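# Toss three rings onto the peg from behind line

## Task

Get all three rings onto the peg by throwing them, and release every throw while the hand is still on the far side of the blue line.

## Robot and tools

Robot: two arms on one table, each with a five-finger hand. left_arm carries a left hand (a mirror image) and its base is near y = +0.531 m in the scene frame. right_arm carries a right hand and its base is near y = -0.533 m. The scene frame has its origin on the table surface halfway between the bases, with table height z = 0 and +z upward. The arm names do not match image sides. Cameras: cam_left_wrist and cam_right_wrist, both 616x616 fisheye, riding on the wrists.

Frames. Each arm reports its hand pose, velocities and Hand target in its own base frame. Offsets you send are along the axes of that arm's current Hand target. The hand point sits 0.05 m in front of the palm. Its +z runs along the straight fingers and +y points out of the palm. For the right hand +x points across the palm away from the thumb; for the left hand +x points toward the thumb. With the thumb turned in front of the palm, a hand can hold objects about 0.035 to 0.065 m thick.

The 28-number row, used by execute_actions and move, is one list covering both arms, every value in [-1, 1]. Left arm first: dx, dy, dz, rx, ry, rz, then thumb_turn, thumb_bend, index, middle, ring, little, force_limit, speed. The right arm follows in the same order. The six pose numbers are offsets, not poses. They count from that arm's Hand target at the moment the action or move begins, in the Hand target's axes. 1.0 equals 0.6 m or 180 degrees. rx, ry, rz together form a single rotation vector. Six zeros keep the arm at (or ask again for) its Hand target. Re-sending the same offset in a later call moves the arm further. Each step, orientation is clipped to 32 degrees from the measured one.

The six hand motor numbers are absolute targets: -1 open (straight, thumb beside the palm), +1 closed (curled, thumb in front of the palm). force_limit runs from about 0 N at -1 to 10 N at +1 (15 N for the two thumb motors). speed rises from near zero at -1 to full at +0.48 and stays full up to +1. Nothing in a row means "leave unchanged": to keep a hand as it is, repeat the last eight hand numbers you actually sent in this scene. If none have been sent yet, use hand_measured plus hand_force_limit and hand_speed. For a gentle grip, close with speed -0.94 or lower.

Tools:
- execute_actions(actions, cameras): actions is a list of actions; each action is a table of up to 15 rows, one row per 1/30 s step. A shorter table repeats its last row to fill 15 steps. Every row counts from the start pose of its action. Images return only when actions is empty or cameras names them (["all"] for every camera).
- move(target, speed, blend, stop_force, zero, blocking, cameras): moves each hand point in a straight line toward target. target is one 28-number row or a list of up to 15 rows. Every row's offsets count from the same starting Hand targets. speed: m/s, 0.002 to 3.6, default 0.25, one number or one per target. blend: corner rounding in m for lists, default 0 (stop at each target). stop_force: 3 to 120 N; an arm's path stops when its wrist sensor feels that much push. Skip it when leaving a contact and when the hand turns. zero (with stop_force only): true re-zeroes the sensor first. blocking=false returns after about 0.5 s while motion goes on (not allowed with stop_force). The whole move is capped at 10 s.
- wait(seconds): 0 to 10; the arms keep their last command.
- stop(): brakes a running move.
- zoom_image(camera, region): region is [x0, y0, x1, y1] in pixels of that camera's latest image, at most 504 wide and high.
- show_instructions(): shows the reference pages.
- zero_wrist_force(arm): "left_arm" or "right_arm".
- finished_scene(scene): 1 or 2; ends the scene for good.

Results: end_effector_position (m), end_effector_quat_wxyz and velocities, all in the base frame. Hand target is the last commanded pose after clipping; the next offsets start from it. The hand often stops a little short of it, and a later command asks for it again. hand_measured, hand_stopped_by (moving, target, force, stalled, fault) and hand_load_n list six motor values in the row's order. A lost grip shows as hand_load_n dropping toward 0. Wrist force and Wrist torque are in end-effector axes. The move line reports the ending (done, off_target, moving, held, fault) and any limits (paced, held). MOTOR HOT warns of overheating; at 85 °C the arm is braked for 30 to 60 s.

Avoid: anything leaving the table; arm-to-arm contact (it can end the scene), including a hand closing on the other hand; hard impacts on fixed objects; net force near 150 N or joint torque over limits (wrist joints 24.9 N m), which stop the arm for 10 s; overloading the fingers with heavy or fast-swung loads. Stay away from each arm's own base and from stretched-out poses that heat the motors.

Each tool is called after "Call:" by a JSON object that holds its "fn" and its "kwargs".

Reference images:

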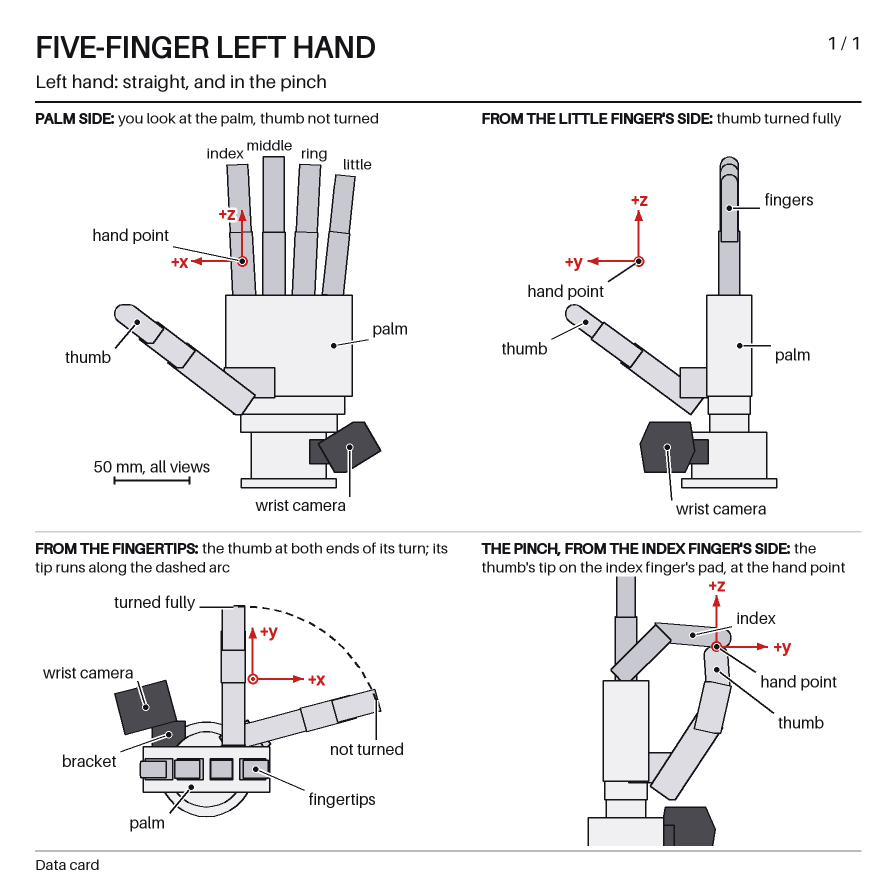

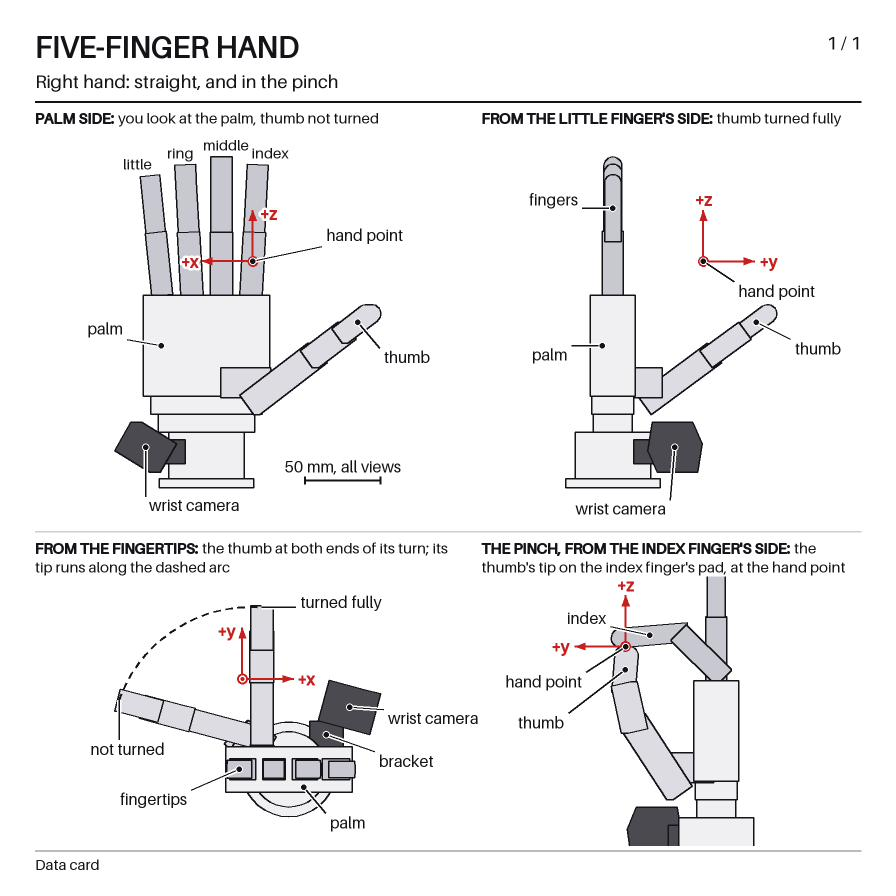

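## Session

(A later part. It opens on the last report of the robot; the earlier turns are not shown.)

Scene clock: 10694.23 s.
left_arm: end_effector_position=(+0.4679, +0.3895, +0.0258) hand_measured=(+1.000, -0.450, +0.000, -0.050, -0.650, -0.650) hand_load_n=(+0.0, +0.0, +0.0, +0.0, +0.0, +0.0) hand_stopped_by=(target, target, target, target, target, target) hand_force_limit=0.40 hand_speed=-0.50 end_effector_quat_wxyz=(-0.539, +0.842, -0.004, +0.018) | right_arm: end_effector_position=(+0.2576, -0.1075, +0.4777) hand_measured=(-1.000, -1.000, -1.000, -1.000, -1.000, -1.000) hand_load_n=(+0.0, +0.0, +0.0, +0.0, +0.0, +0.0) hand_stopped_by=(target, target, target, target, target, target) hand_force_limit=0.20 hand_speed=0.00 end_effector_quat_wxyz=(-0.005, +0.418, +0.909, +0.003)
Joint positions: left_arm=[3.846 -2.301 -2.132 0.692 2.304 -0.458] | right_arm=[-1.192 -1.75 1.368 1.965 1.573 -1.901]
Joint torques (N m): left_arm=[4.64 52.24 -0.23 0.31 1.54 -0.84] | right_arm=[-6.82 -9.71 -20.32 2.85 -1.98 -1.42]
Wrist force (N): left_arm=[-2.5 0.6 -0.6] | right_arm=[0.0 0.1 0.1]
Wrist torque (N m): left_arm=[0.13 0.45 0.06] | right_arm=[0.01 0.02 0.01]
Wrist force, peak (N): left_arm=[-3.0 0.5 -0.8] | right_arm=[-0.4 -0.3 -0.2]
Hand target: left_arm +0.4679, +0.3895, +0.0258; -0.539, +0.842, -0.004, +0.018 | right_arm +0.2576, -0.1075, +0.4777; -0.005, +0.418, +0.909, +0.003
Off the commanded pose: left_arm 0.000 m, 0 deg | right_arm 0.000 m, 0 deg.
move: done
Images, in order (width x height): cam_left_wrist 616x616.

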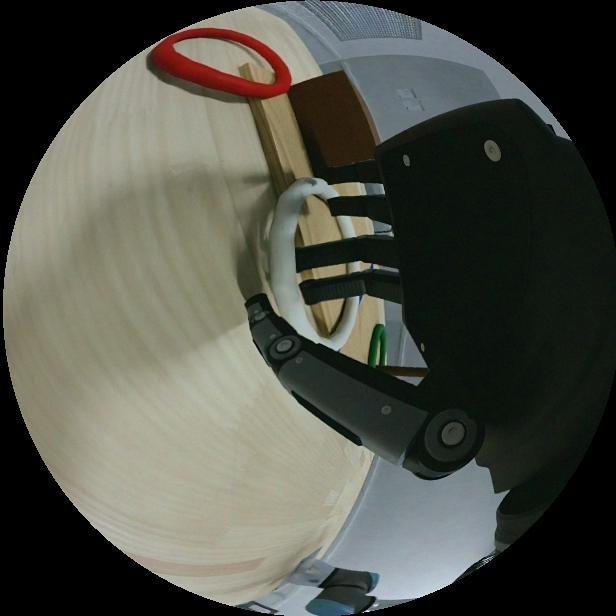

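Call:
{"fn": "move", "kwargs": {"target": [0,0,0,0,0,0,1,-0.3,0,-0.05,-0.65,-0.65,0.4,-0.8,0,0,0,0,0,0,-1,-1,-1,-1,-1,-1,0.2,0]}}

Call:
{"fn": "move", "kwargs": {"target": [0,0,0,0,0,0,1,-0.3,0.4,0.4,-0.65,-0.65,0.4,-0.9,0,0,0,0,0,0,-1,-1,-1,-1,-1,-1,0.2,0], "cameras": ["cam_left_wrist"]}}

Call:
{"fn": "zoom_image", "kwargs": {"camera": "cam_left_wrist", "region": [200, 180, 420, 380]}}

Scene clock: 10700.93 s.
left_arm: end_effector_position=(+0.4679, +0.3895, +0.0258) hand_measured=(+1.000, -0.300, +0.000, -0.050, -0.650, -0.650) hand_load_n=(+0.0, +0.5, +0.0, +0.0, +0.0, +0.0) hand_stopped_by=(target, target, target, target, target, target) hand_force_limit=0.40 hand_speed=-0.80 end_effector_quat_wxyz=(-0.539, +0.842, -0.004, +0.018) | right_arm: end_effector_position=(+0.2576, -0.1075, +0.4777) hand_measured=(-1.000, -1.000, -1.000, -1.000, -1.000, -1.000) hand_load_n=(+0.0, +0.0, +0.0, +0.0, +0.0, +0.0) hand_stopped_by=(target, target, target, target, target, target) hand_force_limit=0.20 hand_speed=0.00 end_effector_quat_wxyz=(-0.005, +0.418, +0.909, +0.003)
Joint positions: left_arm=[3.846 -2.301 -2.132 0.692 2.304 -0.458] | right_arm=[-1.192 -1.75 1.368 1.965 1.573 -1.901]
Joint torques (N m): left_arm=[1.85 51.99 -0.06 0.39 1.2 -1.33] | right_arm=[-6.42 -10.45 -19.95 2.89 -2.11 -1.36]
Wrist force (N): left_arm=[-2.7 0.4 -0.6] | right_arm=[-0.5 -0.1 0.0]
Wrist torque (N m): left_arm=[0.09 0.48 0.05] | right_arm=[-0.01 0.09 -0.01]
Wrist force, peak (N): left_arm=[-3.0 0.7 -0.6] | right_arm=[-0.3 -0.4 0.2]
Hand target: left_arm +0.4679, +0.3895, +0.0258; -0.539, +0.842, -0.004, +0.018 | right_arm +0.2576, -0.1075, +0.4777; -0.005, +0.418, +0.909, +0.003
Off the commanded pose: left_arm 0.000 m, 0 deg | right_arm 0.000 m, 0 deg.
move: done

Scene clock: 10701.80 s.
left_arm: end_effector_position=(+0.4679, +0.3895, +0.0258) hand_measured=(+1.000, -0.302, +0.164, +0.068, -0.650, -0.650) hand_load_n=(+0.5, +6.5, +7.0, +5.0, +0.0, +0.0) hand_stopped_by=(target, target, force, force, target, target) hand_force_limit=0.40 hand_speed=-0.90 end_effector_quat_wxyz=(-0.539, +0.842, -0.004, +0.018) | right_arm: end_effector_position=(+0.2576, -0.1075, +0.4777) hand_measured=(-1.000, -1.000, -1.000, -1.000, -1.000, -1.000) hand_load_n=(+0.0, -0.5, +0.0, +0.0, +0.0, +0.5) hand_stopped_by=(target, target, target, target, target, target) hand_force_limit=0.20 hand_speed=0.00 end_effector_quat_wxyz=(-0.005, +0.418, +0.909, +0.003)
Joint positions: left_arm=[3.846 -2.301 -2.132 0.692 2.304 -0.458] | right_arm=[-1.192 -1.75 1.368 1.965 1.573 -1.901]
Joint torques (N m): left_arm=[2.15 51.99 0.61 0.38 1.18 -1.35] | right_arm=[-6.56 -10.4 -19.99 2.9 -2.06 -1.42]
Wrist force (N): left_arm=[-2.8 1.0 -0.3] | right_arm=[-0.2 -0.2 0.1]
Wrist torque (N m): left_arm=[0.08 0.50 0.04] | right_arm=[-0.04 0.05 -0.01]
Wrist force, peak (N): left_arm=[-3.0 1.1 -0.5] | right_arm=[0.1 -0.4 -0.2]
Hand target: left_arm +0.4679, +0.3895, +0.0258; -0.539, +0.842, -0.004, +0.018 | right_arm +0.2576, -0.1075, +0.4777; -0.005, +0.418, +0.909, +0.003
Off the commanded pose: left_arm 0.000 m, 0 deg | right_arm 0.000 m, 0 deg.
move: done
Images, in order (width x height): cam_left_wrist 616x616.

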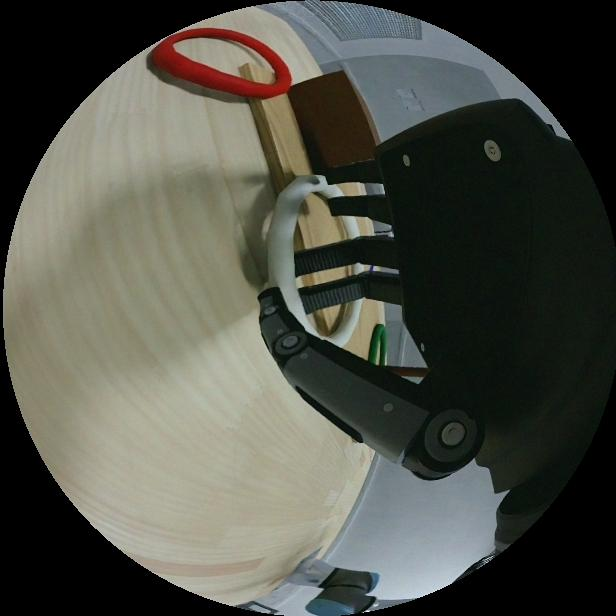

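Scaled by 2.291 from the camera's 616x616 image, which has a finer 880x880 frame.

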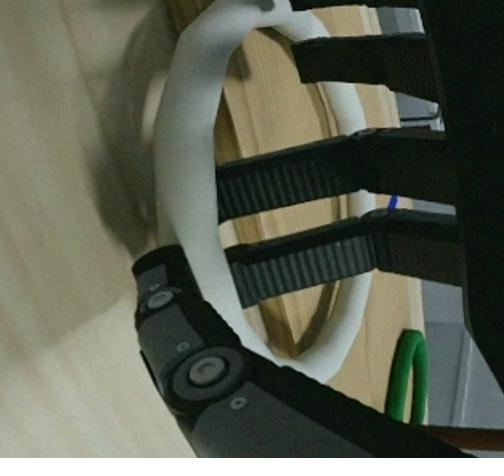

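Call:
{"fn": "move", "kwargs": {"target": [0.0013,-0.0454,-0.021,0,0,0,1,-0.3,0.4,0.4,-0.65,-0.65,0.4,-0.9,0,0,0,0,0,0,-1,-1,-1,-1,-1,-1,0.2,0], "speed": 0.05, "cameras": ["cam_left_wrist"]}}

Call:
{"fn": "zoom_image", "kwargs": {"camera": "cam_left_wrist", "region": [200, 180, 420, 380]}}

Scene clock: 10709.17 s.
left_arm: end_effector_position=(+0.4678, +0.3894, +0.0558) hand_measured=(+1.000, -0.302, +0.164, +0.068, -0.650, -0.650) hand_load_n=(+1.0, +6.5, +7.0, +5.0, +0.0, +0.0) hand_stopped_by=(target, target, force, force, target, target) hand_force_limit=0.40 hand_speed=-0.90 end_effector_quat_wxyz=(-0.539, +0.842, -0.004, +0.018) end_effector_velocity=(+0.001, +0.000, +0.000) end_effector_angular_velocity=(+0.001, -0.004, -0.002) | right_arm: end_effector_position=(+0.2576, -0.1075, +0.4777) hand_measured=(-1.000, -1.000, -1.000, -1.000, -1.000, -1.000) hand_load_n=(+0.0, +0.0, +0.0, +0.0, +0.0, +0.0) hand_stopped_by=(target, target, target, target, target, target) hand_force_limit=0.20 hand_speed=0.00 end_effector_quat_wxyz=(-0.005, +0.418, +0.909, +0.003)
Joint positions: left_arm=[3.846 -2.221 -2.142 0.622 2.304 -0.457] | right_arm=[-1.192 -1.75 1.368 1.965 1.573 -1.901]
Joint velocities: left_arm=[-0.001 -0.003 0 0.006 -0.002 0] | right_arm=[within noise]
Joint torques (N m): left_arm=[-2.46 31.17 9.58 5.3 0.87 -0.44] | right_arm=[-6.27 -10.18 -20.08 2.89 -2 -1.38]
Wrist force (N): left_arm=[-2.9 1.2 -0.3] | right_arm=[-0.2 0.0 0.0]
Wrist torque (N m): left_arm=[0.11 0.52 0.00] | right_arm=[0.01 0.05 0.00]
Wrist force, peak (N): left_arm=[-2.9 1.4 -0.6] | right_arm=[-0.2 -0.5 0.0]
Hand target: left_arm +0.4679, +0.3895, +0.0558; -0.539, +0.842, -0.004, +0.018 | right_arm +0.2576, -0.1075, +0.4777; -0.005, +0.418, +0.909, +0.003
Off the commanded pose: left_arm 0.000 m, 0 deg | right_arm 0.000 m, 0 deg.
move: done
Images, in order (width x height): cam_left_wrist 616x616.

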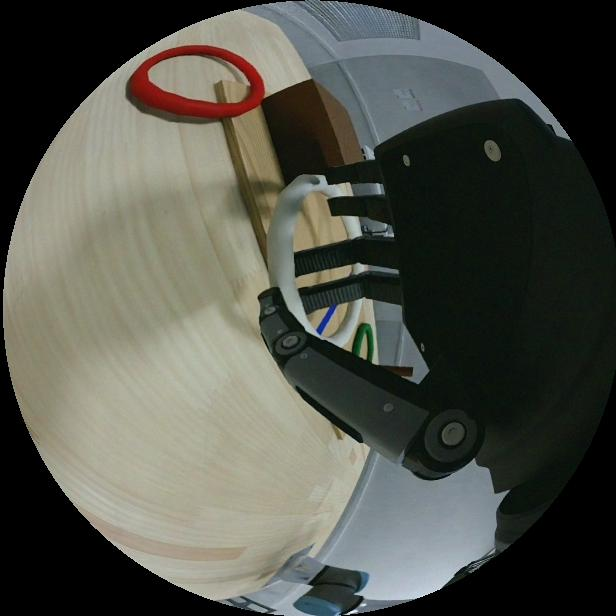

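Scaled by 2.291 from the camera's 616x616 image, which has a finer 880x880 frame.

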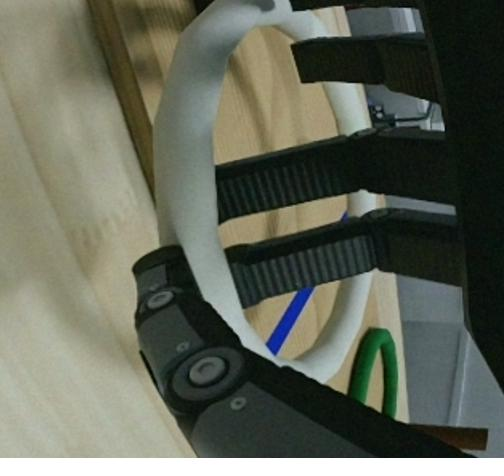

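Call:
{"fn": "move", "kwargs": {"target": [[0.0042,-0.1512,-0.0701,0,0,0,1,-0.3,0.4,0.4,-0.65,-0.65,0.4,-0.9,0,0,0,0,0,0,-1,-1,-1,-1,-1,-1,0.2,0],[-0.2836,-0.4803,-0.1855,0.0032,-0.117,-0.0542,1,-0.3,0.4,0.4,-0.65,-0.65,0.4,-0.9,0,0,0,0,0,0,-1,-1,-1,-1,-1,-1,0.2,0]], "speed": 0.15, "blend": 0.03, "cameras": ["cam_left_wrist","cam_right_wrist"]}}

Scene clock: 10732.63 s.
left_arm: end_effector_position=(+0.2902, +0.4139, +0.3595) hand_measured=(+1.000, -0.302, +0.164, +0.068, -0.650, -0.650) hand_load_n=(+1.0, +6.5, +7.0, +5.0, +0.0, +0.0) hand_stopped_by=(target, target, force, force, target, target) hand_force_limit=0.40 hand_speed=-0.90 end_effector_quat_wxyz=(-0.531, +0.826, +0.166, -0.090) | right_arm: end_effector_position=(+0.2576, -0.1075, +0.4777) hand_measured=(-1.000, -1.000, -1.000, -1.000, -1.000, -1.000) hand_load_n=(+0.0, +0.0, +0.0, +0.0, +0.0, +0.0) hand_stopped_by=(target, target, target, target, target, target) hand_force_limit=0.20 hand_speed=0.00 end_effector_quat_wxyz=(-0.005, +0.418, +0.909, +0.003)
Joint positions: left_arm=[4.057 -1.427 -2.078 -0.363 2.457 -0.632] | right_arm=[-1.192 -1.75 1.368 1.965 1.573 -1.901]
Joint torques (N m): left_arm=[-0.93 17.25 14.5 2.39 -0.32 2.19] | right_arm=[-6.51 -10.41 -20.07 3 -2.04 -1.37]
Wrist force (N): left_arm=[-2.6 1.1 -0.5] | right_arm=[0.1 -0.2 0.1]
Wrist torque (N m): left_arm=[0.14 0.45 0.04] | right_arm=[-0.03 0.00 0.01]
Wrist force, peak (N): left_arm=[-2.8 2.6 0.2] | right_arm=[-0.6 0.1 0.0]
Hand target: left_arm +0.2902, +0.4139, +0.3595; -0.531, +0.826, +0.166, -0.090 | right_arm +0.2576, -0.1075, +0.4777; -0.005, +0.418, +0.909, +0.003
Off the commanded pose: left_arm 0.000 m, 0 deg | right_arm 0.000 m, 0 deg.
move: done

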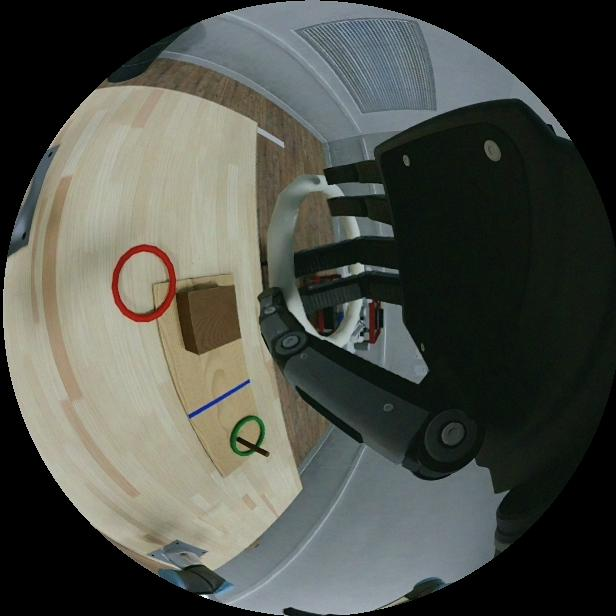

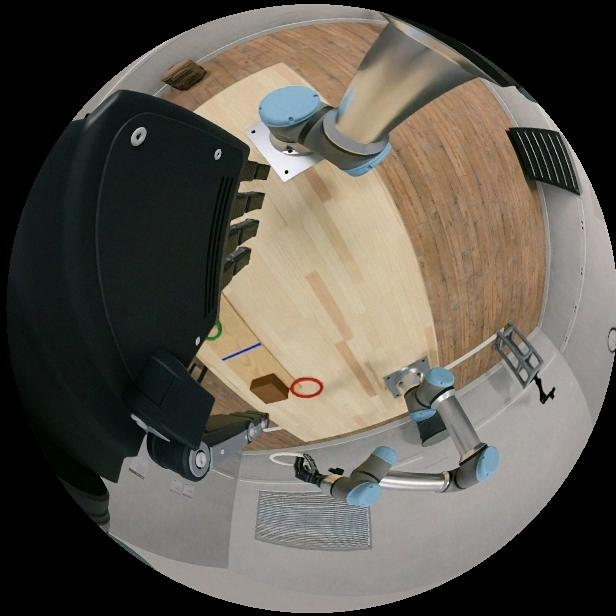

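Call:
{"fn": "move", "kwargs": {"target": [0.0058,-0.0054,0.0119,0,0,0,1,-0.3,0.4,0.4,-0.65,-0.65,0.4,-0.9,0,0,0,0,0,0,-1,-1,-1,-1,-1,-1,0.2,0], "speed": 0.1}}

Call:
{"fn": "execute_actions", "kwargs": {"actions": [[[0.0164,-0.0014,-0.0069,-0.0004,0.0129,0.0060,1,-0.3,0.4,0.4,-0.65,-0.65,0.4,-0.9,0,0,0,0,0,0,-1,-1,-1,-1,-1,-1,0.2,0],[0.0382,-0.0035,-0.0155,-0.0008,0.0299,0.0138,1,-0.3,0.4,0.4,-0.65,-0.65,0.4,-0.9,0,0,0,0,0,0,-1,-1,-1,-1,-1,-1,0.2,0],[0.0651,-0.0061,-0.0260,-0.0014,0.0508,0.0235,1,-0.3,0.4,0.4,-0.65,-0.65,0.4,-0.9,0,0,0,0,0,0,-1,-1,-1,-1,-1,-1,0.2,0],[0.0971,-0.0092,-0.0387,-0.0021,0.0759,0.0352,1,-0.3,0.4,0.4,-0.65,-0.65,0.4,-0.9,0,0,0,0,0,0,-1,-1,-1,-1,-1,-1,0.2,0],[0.1342,-0.0125,-0.0540,-0.0029,0.1049,0.0486,1,-0.3,0.4,0.4,-0.65,-0.65,0.4,-0.9,0,0,0,0,0,0,-1,-1,-1,-1,-1,-1,0.2,0],[0.1761,-0.0161,-0.0715,-0.0038,0.1380,0.0639,1,-0.3,0.4,0.4,-0.65,-0.65,0.4,-0.9,0,0,0,0,0,0,-1,-1,-1,-1,-1,-1,0.2,0],[0.2230,-0.0200,-0.0920,-0.0048,0.1751,0.0811,1,-0.3,0.4,0.4,-0.65,-0.65,0.4,-0.9,0,0,0,0,0,0,-1,-1,-1,-1,-1,-1,0.2,0],[0.2673,-0.0235,-0.1117,-0.0058,0.2103,0.0974,1,-1,-1,-1,-1,-1,0.4,1,0,0,0,0,0,0,-1,-1,-1,-1,-1,-1,0.2,0],[0.3048,-0.0261,-0.1295,-0.0066,0.2406,0.1115,1,-1,-1,-1,-1,-1,0.4,1,0,0,0,0,0,0,-1,-1,-1,-1,-1,-1,0.2,0],[0.3423,-0.0285,-0.1478,-0.0075,0.2708,0.1255,1,-1,-1,-1,-1,-1,0.4,1,0,0,0,0,0,0,-1,-1,-1,-1,-1,-1,0.2,0],[0.3796,-0.0308,-0.1661,-0.0083,0.3011,0.1395,1,-1,-1,-1,-1,-1,0.4,1,0,0,0,0,0,0,-1,-1,-1,-1,-1,-1,0.2,0],[0.4168,-0.0331,-0.1847,-0.0091,0.3313,0.1535,1,-1,-1,-1,-1,-1,0.4,1,0,0,0,0,0,0,-1,-1,-1,-1,-1,-1,0.2,0],[0.4540,-0.0353,-0.2035,-0.0100,0.3616,0.1675,1,-1,-1,-1,-1,-1,0.4,1,0,0,0,0,0,0,-1,-1,-1,-1,-1,-1,0.2,0],[0.4659,-0.0360,-0.2095,-0.0102,0.3713,0.1720,1,-1,-1,-1,-1,-1,0.4,1,0,0,0,0,0,0,-1,-1,-1,-1,-1,-1,0.2,0],[0.4688,-0.0362,-0.2110,-0.0103,0.3737,0.1731,1,-1,-1,-1,-1,-1,0.4,1,0,0,0,0,0,0,-1,-1,-1,-1,-1,-1,0.2,0]]], "cameras": ["cam_left_wrist","cam_right_wrist"]}}

Call:
{"fn": "zoom_image", "kwargs": {"camera": "cam_left_wrist", "region": [130, 230, 380, 480]}}

Scene clock: 10761.20 s.
left_arm: end_effector_position=(+0.2905, +0.4225, +0.3596) hand_measured=(+1.000, -0.302, +0.164, +0.068, -0.650, -0.650) hand_load_n=(+1.0, +6.5, +7.0, +5.0, +0.0, +0.5) hand_stopped_by=(target, target, force, force, target, target) hand_force_limit=0.40 hand_speed=-0.90 end_effector_quat_wxyz=(-0.531, +0.826, +0.166, -0.090) | right_arm: end_effector_position=(+0.2576, -0.1075, +0.4777) hand_measured=(-1.000, -1.000, -1.000, -1.000, -1.000, -1.000) hand_load_n=(+0.0, +0.0, +0.0, +0.0, +0.0, +0.0) hand_stopped_by=(target, target, target, target, target, target) hand_force_limit=0.20 hand_speed=0.00 end_effector_quat_wxyz=(-0.005, +0.418, +0.909, +0.003)
Joint positions: left_arm=[4.07 -1.443 -2.066 -0.348 2.447 -0.618] | right_arm=[-1.192 -1.75 1.368 1.965 1.573 -1.901]
Joint torques (N m): left_arm=[-4.64 26.28 15.39 2.21 1.65 -0.47] | right_arm=[-6.39 -10.89 -21.78 2.83 -2.09 -1.34]
Wrist force (N): left_arm=[-2.7 1.2 -0.4] | right_arm=[0.1 -0.1 0.1]
Wrist torque (N m): left_arm=[0.14 0.48 -0.11] | right_arm=[-0.02 0.00 0.01]
Wrist force, peak (N): left_arm=[-2.9 1.7 -0.5] | right_arm=[-0.5 -0.4 0.0]
Hand target: left_arm +0.2905, +0.4224, +0.3595; -0.531, +0.826, +0.166, -0.090 | right_arm +0.2576, -0.1075, +0.4777; -0.005, +0.418, +0.909, +0.003
Off the commanded pose: left_arm 0.000 m, 0 deg | right_arm 0.000 m, 0 deg.
move: done

Scene clock: 10762.23 s.
left_arm: end_effector_position=(+0.5726, +0.4184, +0.4379) hand_measured=(+1.000, -1.000, -1.000, -1.000, -1.000, -1.000) hand_load_n=(+0.0, +0.0, +0.0, +0.0, +0.0, +0.0) hand_stopped_by=(target, target, target, target, target, target) hand_force_limit=0.40 hand_speed=1.00 end_effector_quat_wxyz=(-0.489, +0.757, -0.358, +0.245) | right_arm: end_effector_position=(+0.2576, -0.1075, +0.4777) hand_measured=(-1.000, -1.000, -1.000, -1.000, -1.000, -1.000) hand_load_n=(+0.0, +0.0, +0.0, +0.0, +0.0, +0.0) hand_stopped_by=(target, target, target, target, target, target) hand_force_limit=0.20 hand_speed=0.00 end_effector_quat_wxyz=(-0.005, +0.418, +0.909, +0.003)
Joint positions: left_arm=[4.091 -1.713 -1.636 -0.221 1.31 0.094] | right_arm=[-1.192 -1.75 1.368 1.965 1.573 -1.901]
Joint torques (N m): left_arm=[-5.41 24.41 25.58 0.36 0.97 1.64] | right_arm=[-6.42 -11.09 -22.2 2.81 -2.06 -1.41]
Wrist force (N): left_arm=[-2.8 0.7 -0.7] | right_arm=[-0.1 0.0 0.1]
Wrist torque (N m): left_arm=[0.15 0.49 -0.11] | right_arm=[-0.01 0.02 0.01]
Wrist force, peak (N): left_arm=[-5.8 2.4 0.6] | right_arm=[-0.3 -0.4 0.0]
Hand target: left_arm +0.5850, +0.4272, +0.4395; -0.479, +0.759, -0.366, +0.248 | right_arm +0.2576, -0.1075, +0.4777; -0.005, +0.418, +0.909, +0.003
Off the commanded pose: left_arm 0.019 m, 1 deg; position clipped | right_arm 0.000 m, 0 deg.
Step readings (end_effector_position of left_arm | right_arm):
0: (+0.2905, +0.4225, +0.3596) | (+0.2576, -0.1075, +0.4777)
1: (+0.2907, +0.4225, +0.3596) | (+0.2576, -0.1075, +0.4777)
2: (+0.2930, +0.4225, +0.3602) | (+0.2576, -0.1075, +0.4777)
4: (+0.3138, +0.4230, +0.3666) | (+0.2576, -0.1075, +0.4777)
8: (+0.3913, +0.4217, +0.3928) | (+0.2576, -0.1075, +0.4777)
15: (+0.5345, +0.4191, +0.4355) | (+0.2576, -0.1075, +0.4777)

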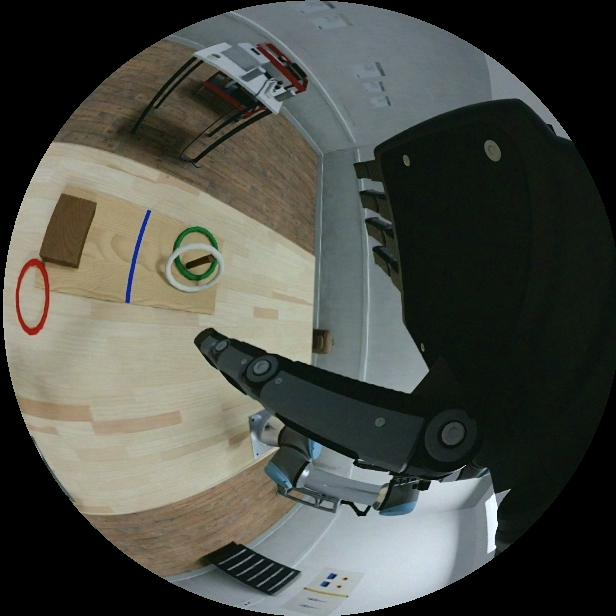

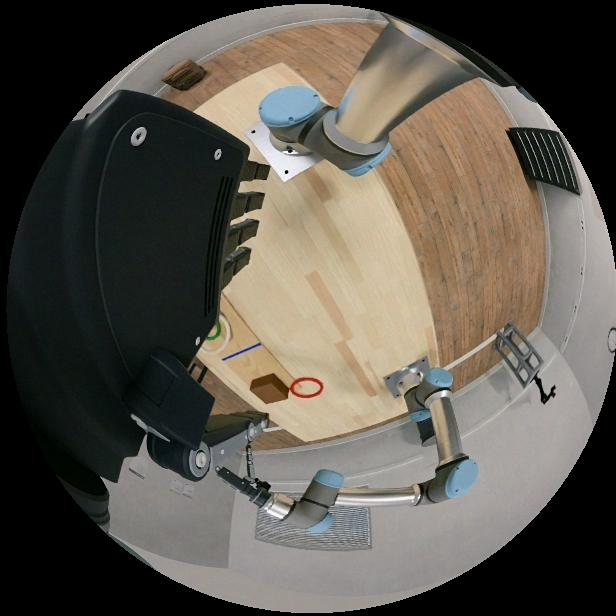

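Scaled by 2.016 from the camera's 616x616 image, which has a finer 880x880 frame.

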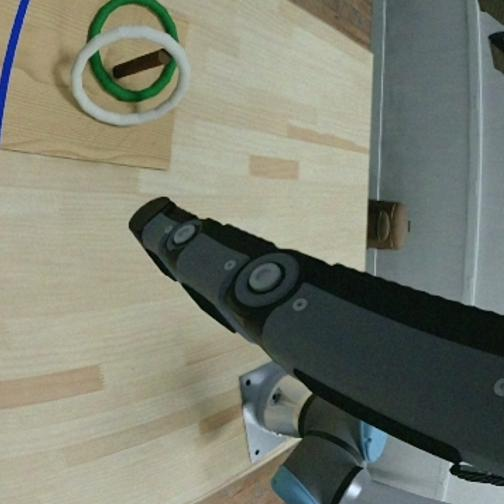

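Call:
{"fn": "wait", "kwargs": {"seconds": 0.5, "cameras": ["cam_left_wrist","cam_right_wrist"]}}

Call:
{"fn": "zoom_image", "kwargs": {"camera": "cam_left_wrist", "region": [140, 210, 260, 330]}}

Call:
{"fn": "zoom_image", "kwargs": {"camera": "cam_right_wrist", "region": [180, 300, 300, 420]}}

Call:
{"fn": "zoom_image", "kwargs": {"camera": "cam_left_wrist", "region": [5, 170, 145, 350]}}

Call:
{"fn": "zoom_image", "kwargs": {"camera": "cam_right_wrist", "region": [240, 350, 340, 450]}}

Scene clock: 10769.23 s.
left_arm: end_effector_position=(+0.5726, +0.4184, +0.4379) hand_measured=(+1.000, -1.000, -1.000, -1.000, -1.000, -1.000) hand_load_n=(+0.0, +0.0, +0.0, +0.0, +0.0, +0.0) hand_stopped_by=(target, target, target, target, target, target) hand_force_limit=0.40 hand_speed=1.00 end_effector_quat_wxyz=(-0.489, +0.757, -0.358, +0.245) | right_arm: end_effector_position=(+0.2576, -0.1075, +0.4777) hand_measured=(-1.000, -1.000, -1.000, -1.000, -1.000, -1.000) hand_load_n=(+0.0, +0.0, +0.0, +0.0, +0.0, +0.0) hand_stopped_by=(target, target, target, target, target, target) hand_force_limit=0.20 hand_speed=0.00 end_effector_quat_wxyz=(-0.005, +0.418, +0.909, +0.003)
Joint positions: left_arm=[4.091 -1.714 -1.636 -0.221 1.31 0.094] | right_arm=[-1.192 -1.75 1.368 1.965 1.573 -1.901]
Joint torques (N m): left_arm=[-5.93 22.04 14.34 0.85 0.76 -1.57] | right_arm=[-6.39 -10.94 -21.88 2.73 -2.08 -1.32]
Wrist force (N): left_arm=[-2.7 0.7 -0.5] | right_arm=[0.1 -0.2 -0.1]
Wrist torque (N m): left_arm=[0.13 0.49 -0.10] | right_arm=[-0.02 0.00 0.01]
Wrist force, peak (N): left_arm=[-3.0 0.7 -0.9] | right_arm=[-0.3 -0.3 0.2]
Hand target: left_arm +0.5850, +0.4272, +0.4395; -0.479, +0.759, -0.366, +0.248 | right_arm +0.2576, -0.1075, +0.4777; -0.005, +0.418, +0.909, +0.003
Off the commanded pose: left_arm 0.019 m, 1 deg; position clipped | right_arm 0.000 m, 0 deg.
wait: 0.50 s; at rest from the start

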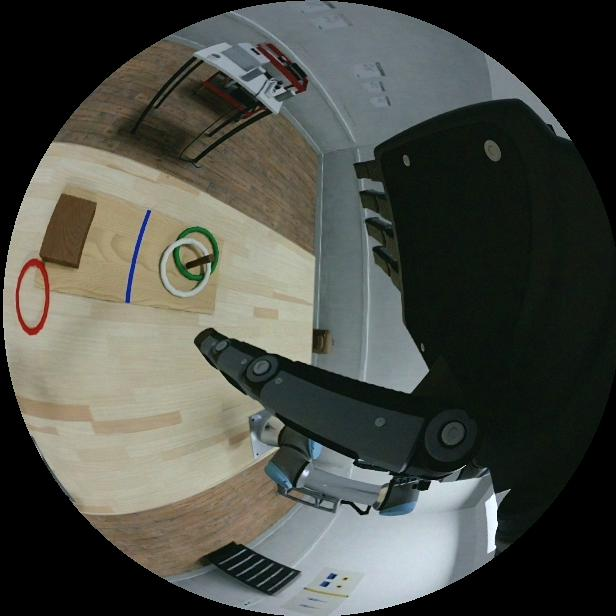

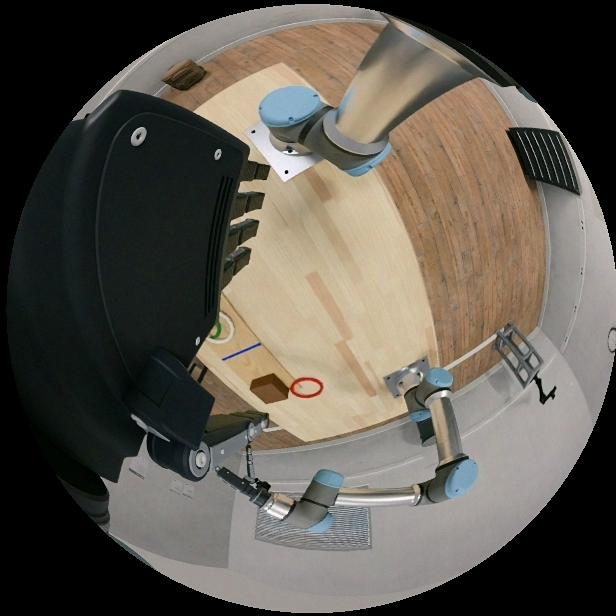

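Scaled by 4.200 from the camera's 616x616 image, which has a finer 880x880 frame.

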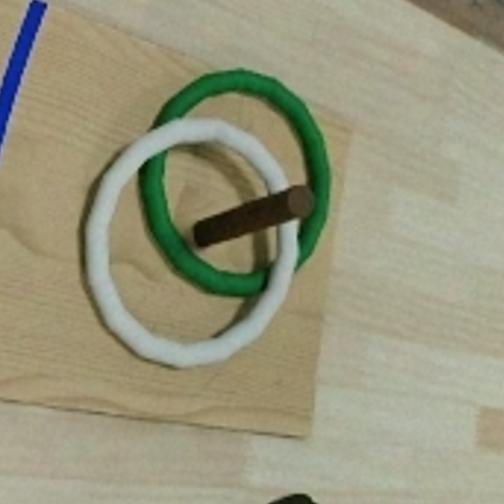

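Scaled by 4.200 from the camera's 616x616 image, which has a finer 880x880 frame.

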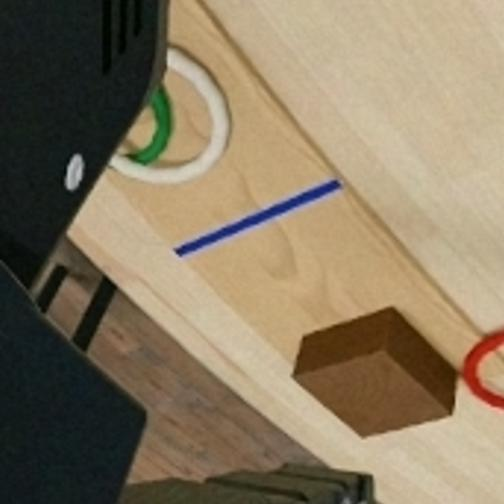

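Scaled by 2.800 from the camera's 616x616 image, which has a finer 880x880 frame.

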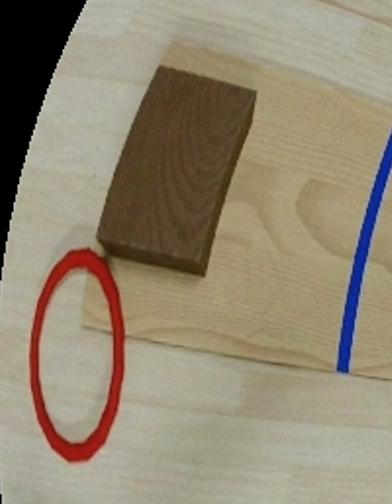

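Scaled by 5.040 from the camera's 616x616 image, which has a finer 880x880 frame.

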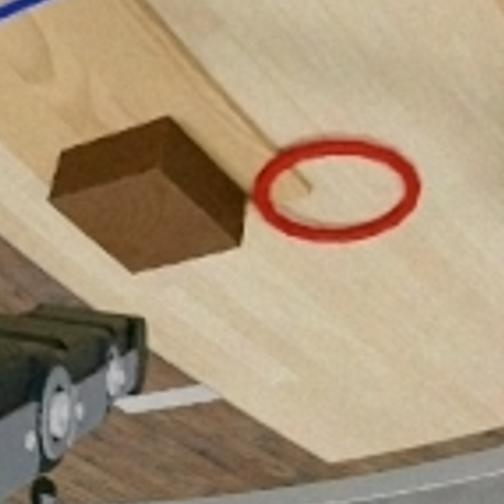

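Call:
{"fn": "move", "kwargs": {"target": [-0.3017,0.0080,-0.4312,0,0,0,1,-1,-1,-1,-1,-1,0.4,1,0,0,0,0,0,0,-1,-1,-1,-1,-1,-1,0.2,0], "speed": 0.25, "cameras": ["cam_left_wrist"]}}

Call:
{"fn": "zoom_image", "kwargs": {"camera": "cam_left_wrist", "region": [180, 200, 400, 420]}}

Scene clock: 10807.87 s.
left_arm: end_effector_position=(+0.2853, +0.4282, +0.5389) hand_measured=(+1.000, -1.000, -1.000, -1.000, -1.000, -1.000) hand_load_n=(+0.0, +0.0, +0.0, +0.0, +0.0, +0.0) hand_stopped_by=(target, target, target, target, target, target) hand_force_limit=0.40 hand_speed=1.00 end_effector_quat_wxyz=(-0.479, +0.759, -0.366, +0.248) | right_arm: end_effector_position=(+0.2576, -0.1075, +0.4777) hand_measured=(-1.000, -1.000, -1.000, -1.000, -1.000, -1.000) hand_load_n=(+0.0, -0.5, +0.0, +0.0, +0.0, +0.0) hand_stopped_by=(target, target, target, target, target, target) hand_force_limit=0.20 hand_speed=0.00 end_effector_quat_wxyz=(-0.005, +0.418, +0.909, +0.003)
Joint positions: left_arm=[4.802 -1.255 -1.743 -0.862 0.689 0.566] | right_arm=[-1.192 -1.75 1.368 1.965 1.573 -1.901]
Joint torques (N m): left_arm=[5.28 11.22 14.13 1.02 -2.1 1.73] | right_arm=[-6.37 -10.85 -21.75 2.71 -2.13 -1.3]
Wrist force (N): left_arm=[-2.9 0.6 -0.5] | right_arm=[-0.1 0.1 0.2]
Wrist torque (N m): left_arm=[0.11 0.50 0.06] | right_arm=[0.01 0.03 0.02]
Wrist force, peak (N): left_arm=[-3.8 0.5 -2.0] | right_arm=[-0.5 -0.1 -0.1]
Hand target: left_arm +0.2852, +0.4282, +0.5388; -0.479, +0.759, -0.366, +0.248 | right_arm +0.2576, -0.1075, +0.4777; -0.005, +0.418, +0.909, +0.003
Off the commanded pose: left_arm 0.000 m, 0 deg | right_arm 0.000 m, 0 deg.
move: done
Images, in order (width x height): cam_left_wrist 616x616.

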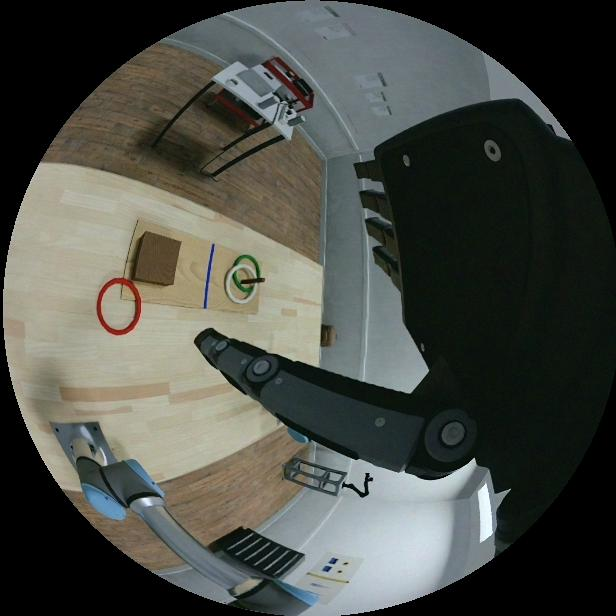

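Scaled by 2.291 from the camera's 616x616 image, which has a finer 880x880 frame.

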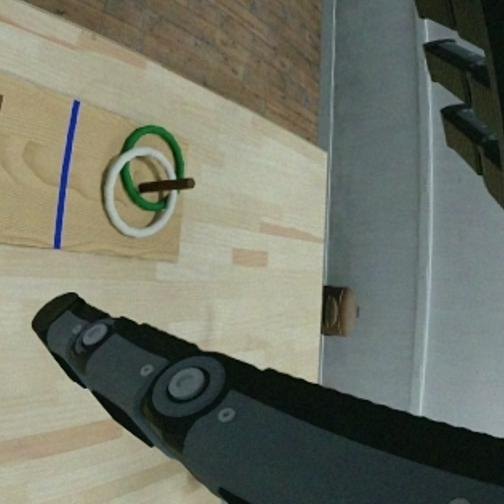

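Call:
{"fn": "zoom_image", "kwargs": {"camera": "cam_left_wrist", "region": [80, 200, 220, 340]}}

Scaled by 3.600 from the camera's 616x616 image, which has a finer 880x880 frame.

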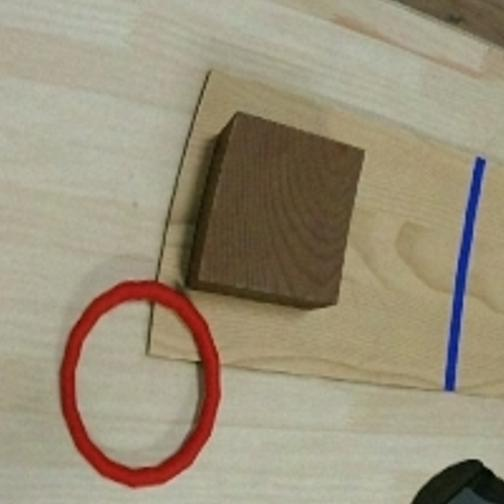

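Call:
{"fn": "move", "kwargs": {"target": [0.0167,0.6595,0.2398,0.0071,-0.2566,-0.1189,-1,-1,0,-0.05,0,0,0.4,-0.3,0,0,0,0,0,0,-1,-1,-1,-1,-1,-1,0.2,0], "speed": 0.25, "cameras": ["cam_left_wrist","cam_right_wrist"]}}

Call:
{"fn": "zoom_image", "kwargs": {"camera": "cam_left_wrist", "region": [130, 170, 400, 440]}}

Scene clock: 10909.57 s.
left_arm: end_effector_position=(+0.2701, +0.3906, +0.1197) hand_measured=(-1.000, -1.000, +0.000, -0.050, +0.000, +0.000) hand_load_n=(+0.0, +0.0, +0.0, +0.0, -0.5, +0.0) hand_stopped_by=(target, target, target, target, target, target) hand_force_limit=0.40 hand_speed=-0.30 end_effector_quat_wxyz=(-0.539, +0.842, -0.004, +0.018) | right_arm: end_effector_position=(+0.2576, -0.1075, +0.4777) hand_measured=(-1.000, -1.000, -1.000, -1.000, -1.000, -1.000) hand_load_n=(+0.0, +0.0, +0.0, +0.0, +0.0, +0.0) hand_stopped_by=(target, target, target, target, target, target) hand_force_limit=0.20 hand_speed=0.00 end_effector_quat_wxyz=(-0.005, +0.418, +0.909, +0.003)
Joint positions: left_arm=[4.296 -1.868 -2.593 0.858 1.913 -0.194] | right_arm=[-1.192 -1.75 1.368 1.965 1.573 -1.901]
Joint torques (N m): left_arm=[-4.42 13.64 -0.7 4.62 1.41 -1.58] | right_arm=[-6.53 -12.05 -16.19 2.72 -2.08 -1.29]
Wrist force (N): left_arm=[-2.5 0.4 -0.7] | right_arm=[-0.2 -0.3 0.1]
Wrist torque (N m): left_arm=[0.14 0.47 -0.07] | right_arm=[-0.06 0.05 -0.01]
Wrist force, peak (N): left_arm=[-2.5 2.8 -0.2] | right_arm=[-0.6 0.0 0.2]
Hand target: left_arm +0.2701, +0.3905, +0.1196; -0.539, +0.842, -0.004, +0.018 | right_arm +0.2576, -0.1075, +0.4777; -0.005, +0.418, +0.909, +0.003
Off the commanded pose: left_arm 0.000 m, 0 deg | right_arm 0.000 m, 0 deg.
move: done

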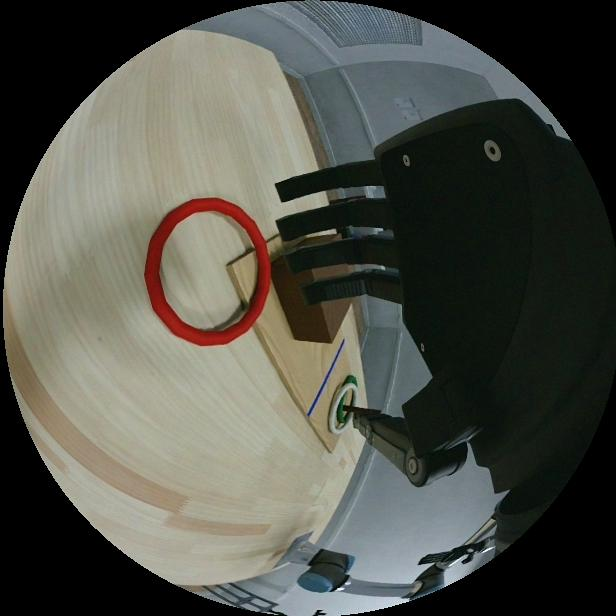

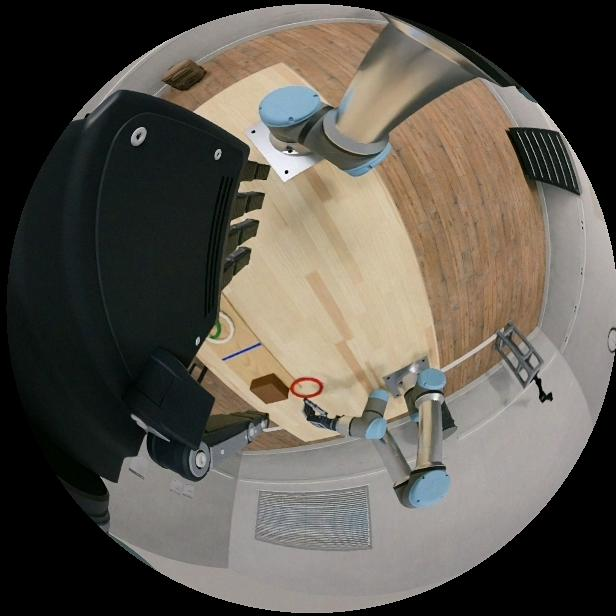

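Scaled by 1.867 from the camera's 616x616 image, which has a finer 880x880 frame.

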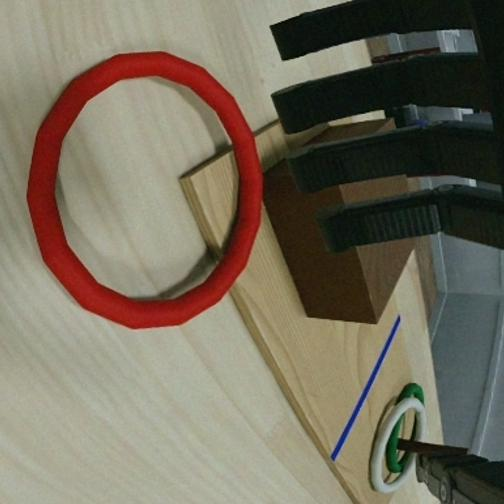

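Call:
{"fn": "move", "kwargs": {"target": [-0.0037,0.1349,0.0625,0,0,0,-1,-1,0,-0.05,0,0,0.4,-0.3,0,0,0,0,0,0,-1,-1,-1,-1,-1,-1,0.2,0], "speed": 0.05, "stop_force": 4, "cameras": ["cam_left_wrist"]}}

Call:
{"fn": "zoom_image", "kwargs": {"camera": "cam_left_wrist", "region": [150, 150, 400, 400]}}

Scene clock: 10925.20 s.
left_arm: end_effector_position=(+0.2703, +0.3906, +0.0304) hand_measured=(-1.000, -1.000, +0.000, -0.050, +0.000, +0.000) hand_load_n=(+0.0, +0.0, +0.0, +0.0, +0.0, +0.0) hand_stopped_by=(target, target, target, target, target, target) hand_force_limit=0.40 hand_speed=-0.30 end_effector_quat_wxyz=(-0.539, +0.842, -0.004, +0.018) | right_arm: end_effector_position=(+0.2576, -0.1075, +0.4777) hand_measured=(-1.000, -1.000, -1.000, -1.000, -1.000, -1.000) hand_load_n=(+0.0, +0.0, +0.0, +0.0, +0.0, +0.0) hand_stopped_by=(target, target, target, target, target, target) hand_force_limit=0.20 hand_speed=0.00 end_effector_quat_wxyz=(-0.005, +0.418, +0.909, +0.003)
Joint positions: left_arm=[4.295 -2.266 -2.574 1.238 1.913 -0.195] | right_arm=[-1.192 -1.75 1.368 1.965 1.573 -1.901]
Joint torques (N m): left_arm=[3.05 35.53 -8.11 1.73 -1.16 1.91] | right_arm=[-6.55 -11.83 -15.34 2.64 -2.03 -1.38]
Wrist force (N): left_arm=[-2.7 0.3 -0.6] | right_arm=[-0.1 0.0 0.0]
Wrist torque (N m): left_arm=[0.10 0.48 -0.03] | right_arm=[0.01 0.03 0.01]
Wrist force, peak (N): left_arm=[-2.9 0.4 -0.7] | right_arm=[-0.3 -0.4 -0.1]
Hand target: left_arm +0.2702, +0.3906, +0.0304; -0.539, +0.842, -0.004, +0.018 | right_arm +0.2576, -0.1075, +0.4777; -0.005, +0.418, +0.909, +0.003
Off the commanded pose: left_arm 0.000 m, 0 deg | right_arm 0.000 m, 0 deg.
move: done
Images, in order (width x height): cam_left_wrist 616x616.

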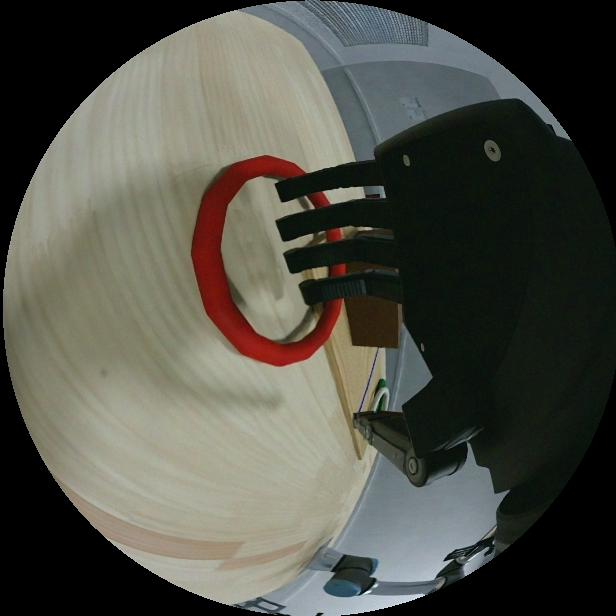

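Scaled by 2.016 from the camera's 616x616 image, which has a finer 880x880 frame.

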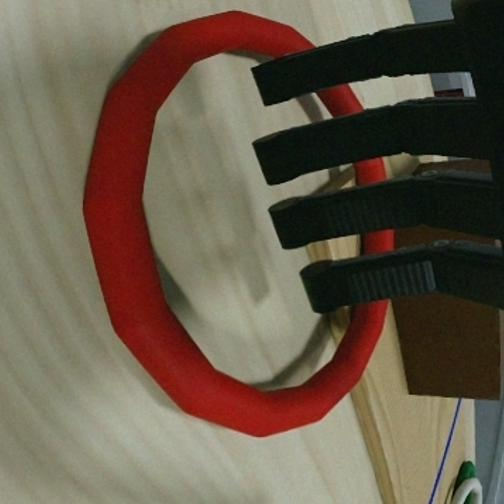

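Call:
{"fn": "move", "kwargs": {"target": [[0.0998,0.0132,-0.0223,0,0,0,-1,-1,0,-0.05,0,0,0.4,-0.3,0,0,0,0,0,0,-1,-1,-1,-1,-1,-1,0.2,0],[0.3870,0.0188,-0.0174,0,0,0,-1,-1,0,-0.05,0,0,0.4,-0.3,0,0,0,0,0,0,-1,-1,-1,-1,-1,-1,0.2,0]], "speed": 0.08, "stop_force": 8, "cameras": ["cam_left_wrist","cam_right_wrist"]}}

Call:
{"fn": "zoom_image", "kwargs": {"camera": "cam_left_wrist", "region": [150, 150, 400, 400]}}

Call:
{"fn": "zoom_image", "kwargs": {"camera": "cam_right_wrist", "region": [205, 310, 325, 430]}}

Scene clock: 10944.60 s.
left_arm: end_effector_position=(+0.5021, +0.3704, +0.0307) hand_measured=(-1.000, -1.000, +0.000, -0.050, +0.000, +0.000) hand_load_n=(+0.0, +0.0, +0.0, +0.0, +0.0, +0.0) hand_stopped_by=(target, target, target, target, target, target) hand_force_limit=0.40 hand_speed=-0.30 end_effector_quat_wxyz=(-0.539, +0.842, -0.004, +0.018) | right_arm: end_effector_position=(+0.2576, -0.1075, +0.4777) hand_measured=(-1.000, -1.000, -1.000, -1.000, -1.000, -1.000) hand_load_n=(+0.0, +0.0, +0.0, +0.0, +0.0, +0.0) hand_stopped_by=(target, target, target, target, target, target) hand_force_limit=0.20 hand_speed=0.00 end_effector_quat_wxyz=(-0.005, +0.418, +0.909, +0.003)
Joint positions: left_arm=[3.768 -2.3 -2.073 0.589 2.367 -0.521] | right_arm=[-1.192 -1.75 1.368 1.965 1.573 -1.901]
Joint torques (N m): left_arm=[5.32 53.93 14.5 1.55 -0.34 2.24] | right_arm=[-6.33 -12.53 -13.58 2.69 -2.01 -1.33]
Wrist force (N): left_arm=[-2.9 -0.2 -0.8] | right_arm=[0.0 -0.2 0.0]
Wrist torque (N m): left_arm=[0.09 0.48 -0.02] | right_arm=[-0.03 0.02 0.01]
Wrist force, peak (N): left_arm=[-3.5 0.4 -0.7] | right_arm=[-0.5 -0.5 0.0]
Hand target: left_arm +0.5021, +0.3704, +0.0307; -0.539, +0.842, -0.004, +0.018 | right_arm +0.2576, -0.1075, +0.4777; -0.005, +0.418, +0.909, +0.003
Off the commanded pose: left_arm 0.000 m, 0 deg | right_arm 0.000 m, 0 deg.
move: done

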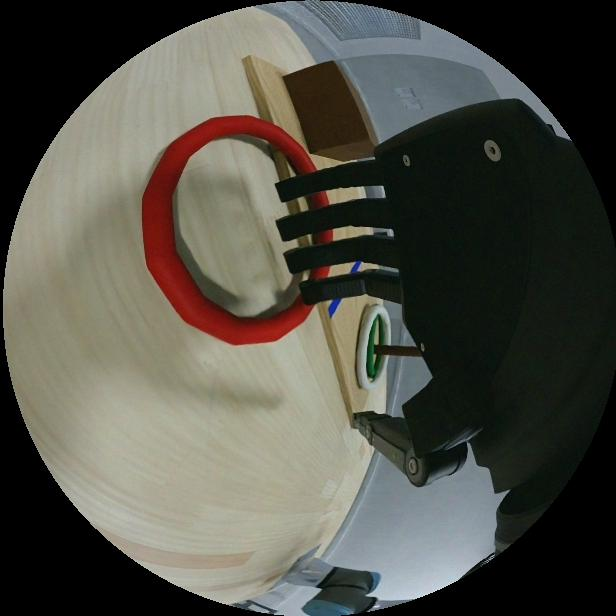

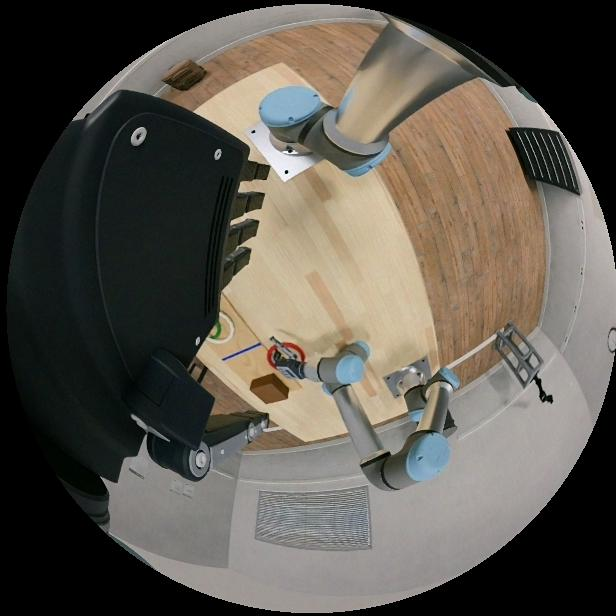

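Scaled by 2.016 from the camera's 616x616 image, which has a finer 880x880 frame.

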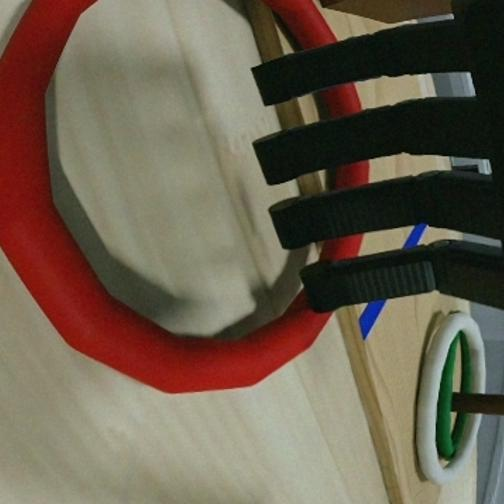

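Scaled by 4.200 from the camera's 616x616 image, which has a finer 880x880 frame.

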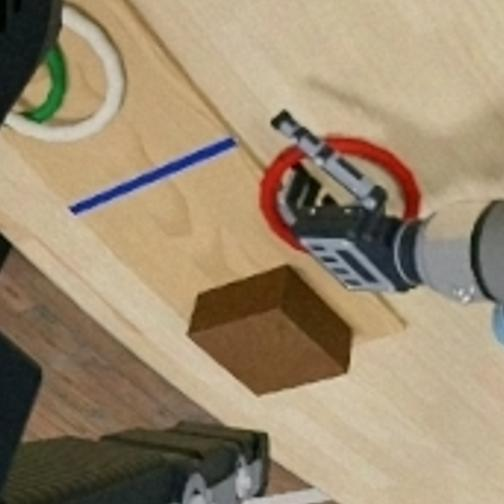

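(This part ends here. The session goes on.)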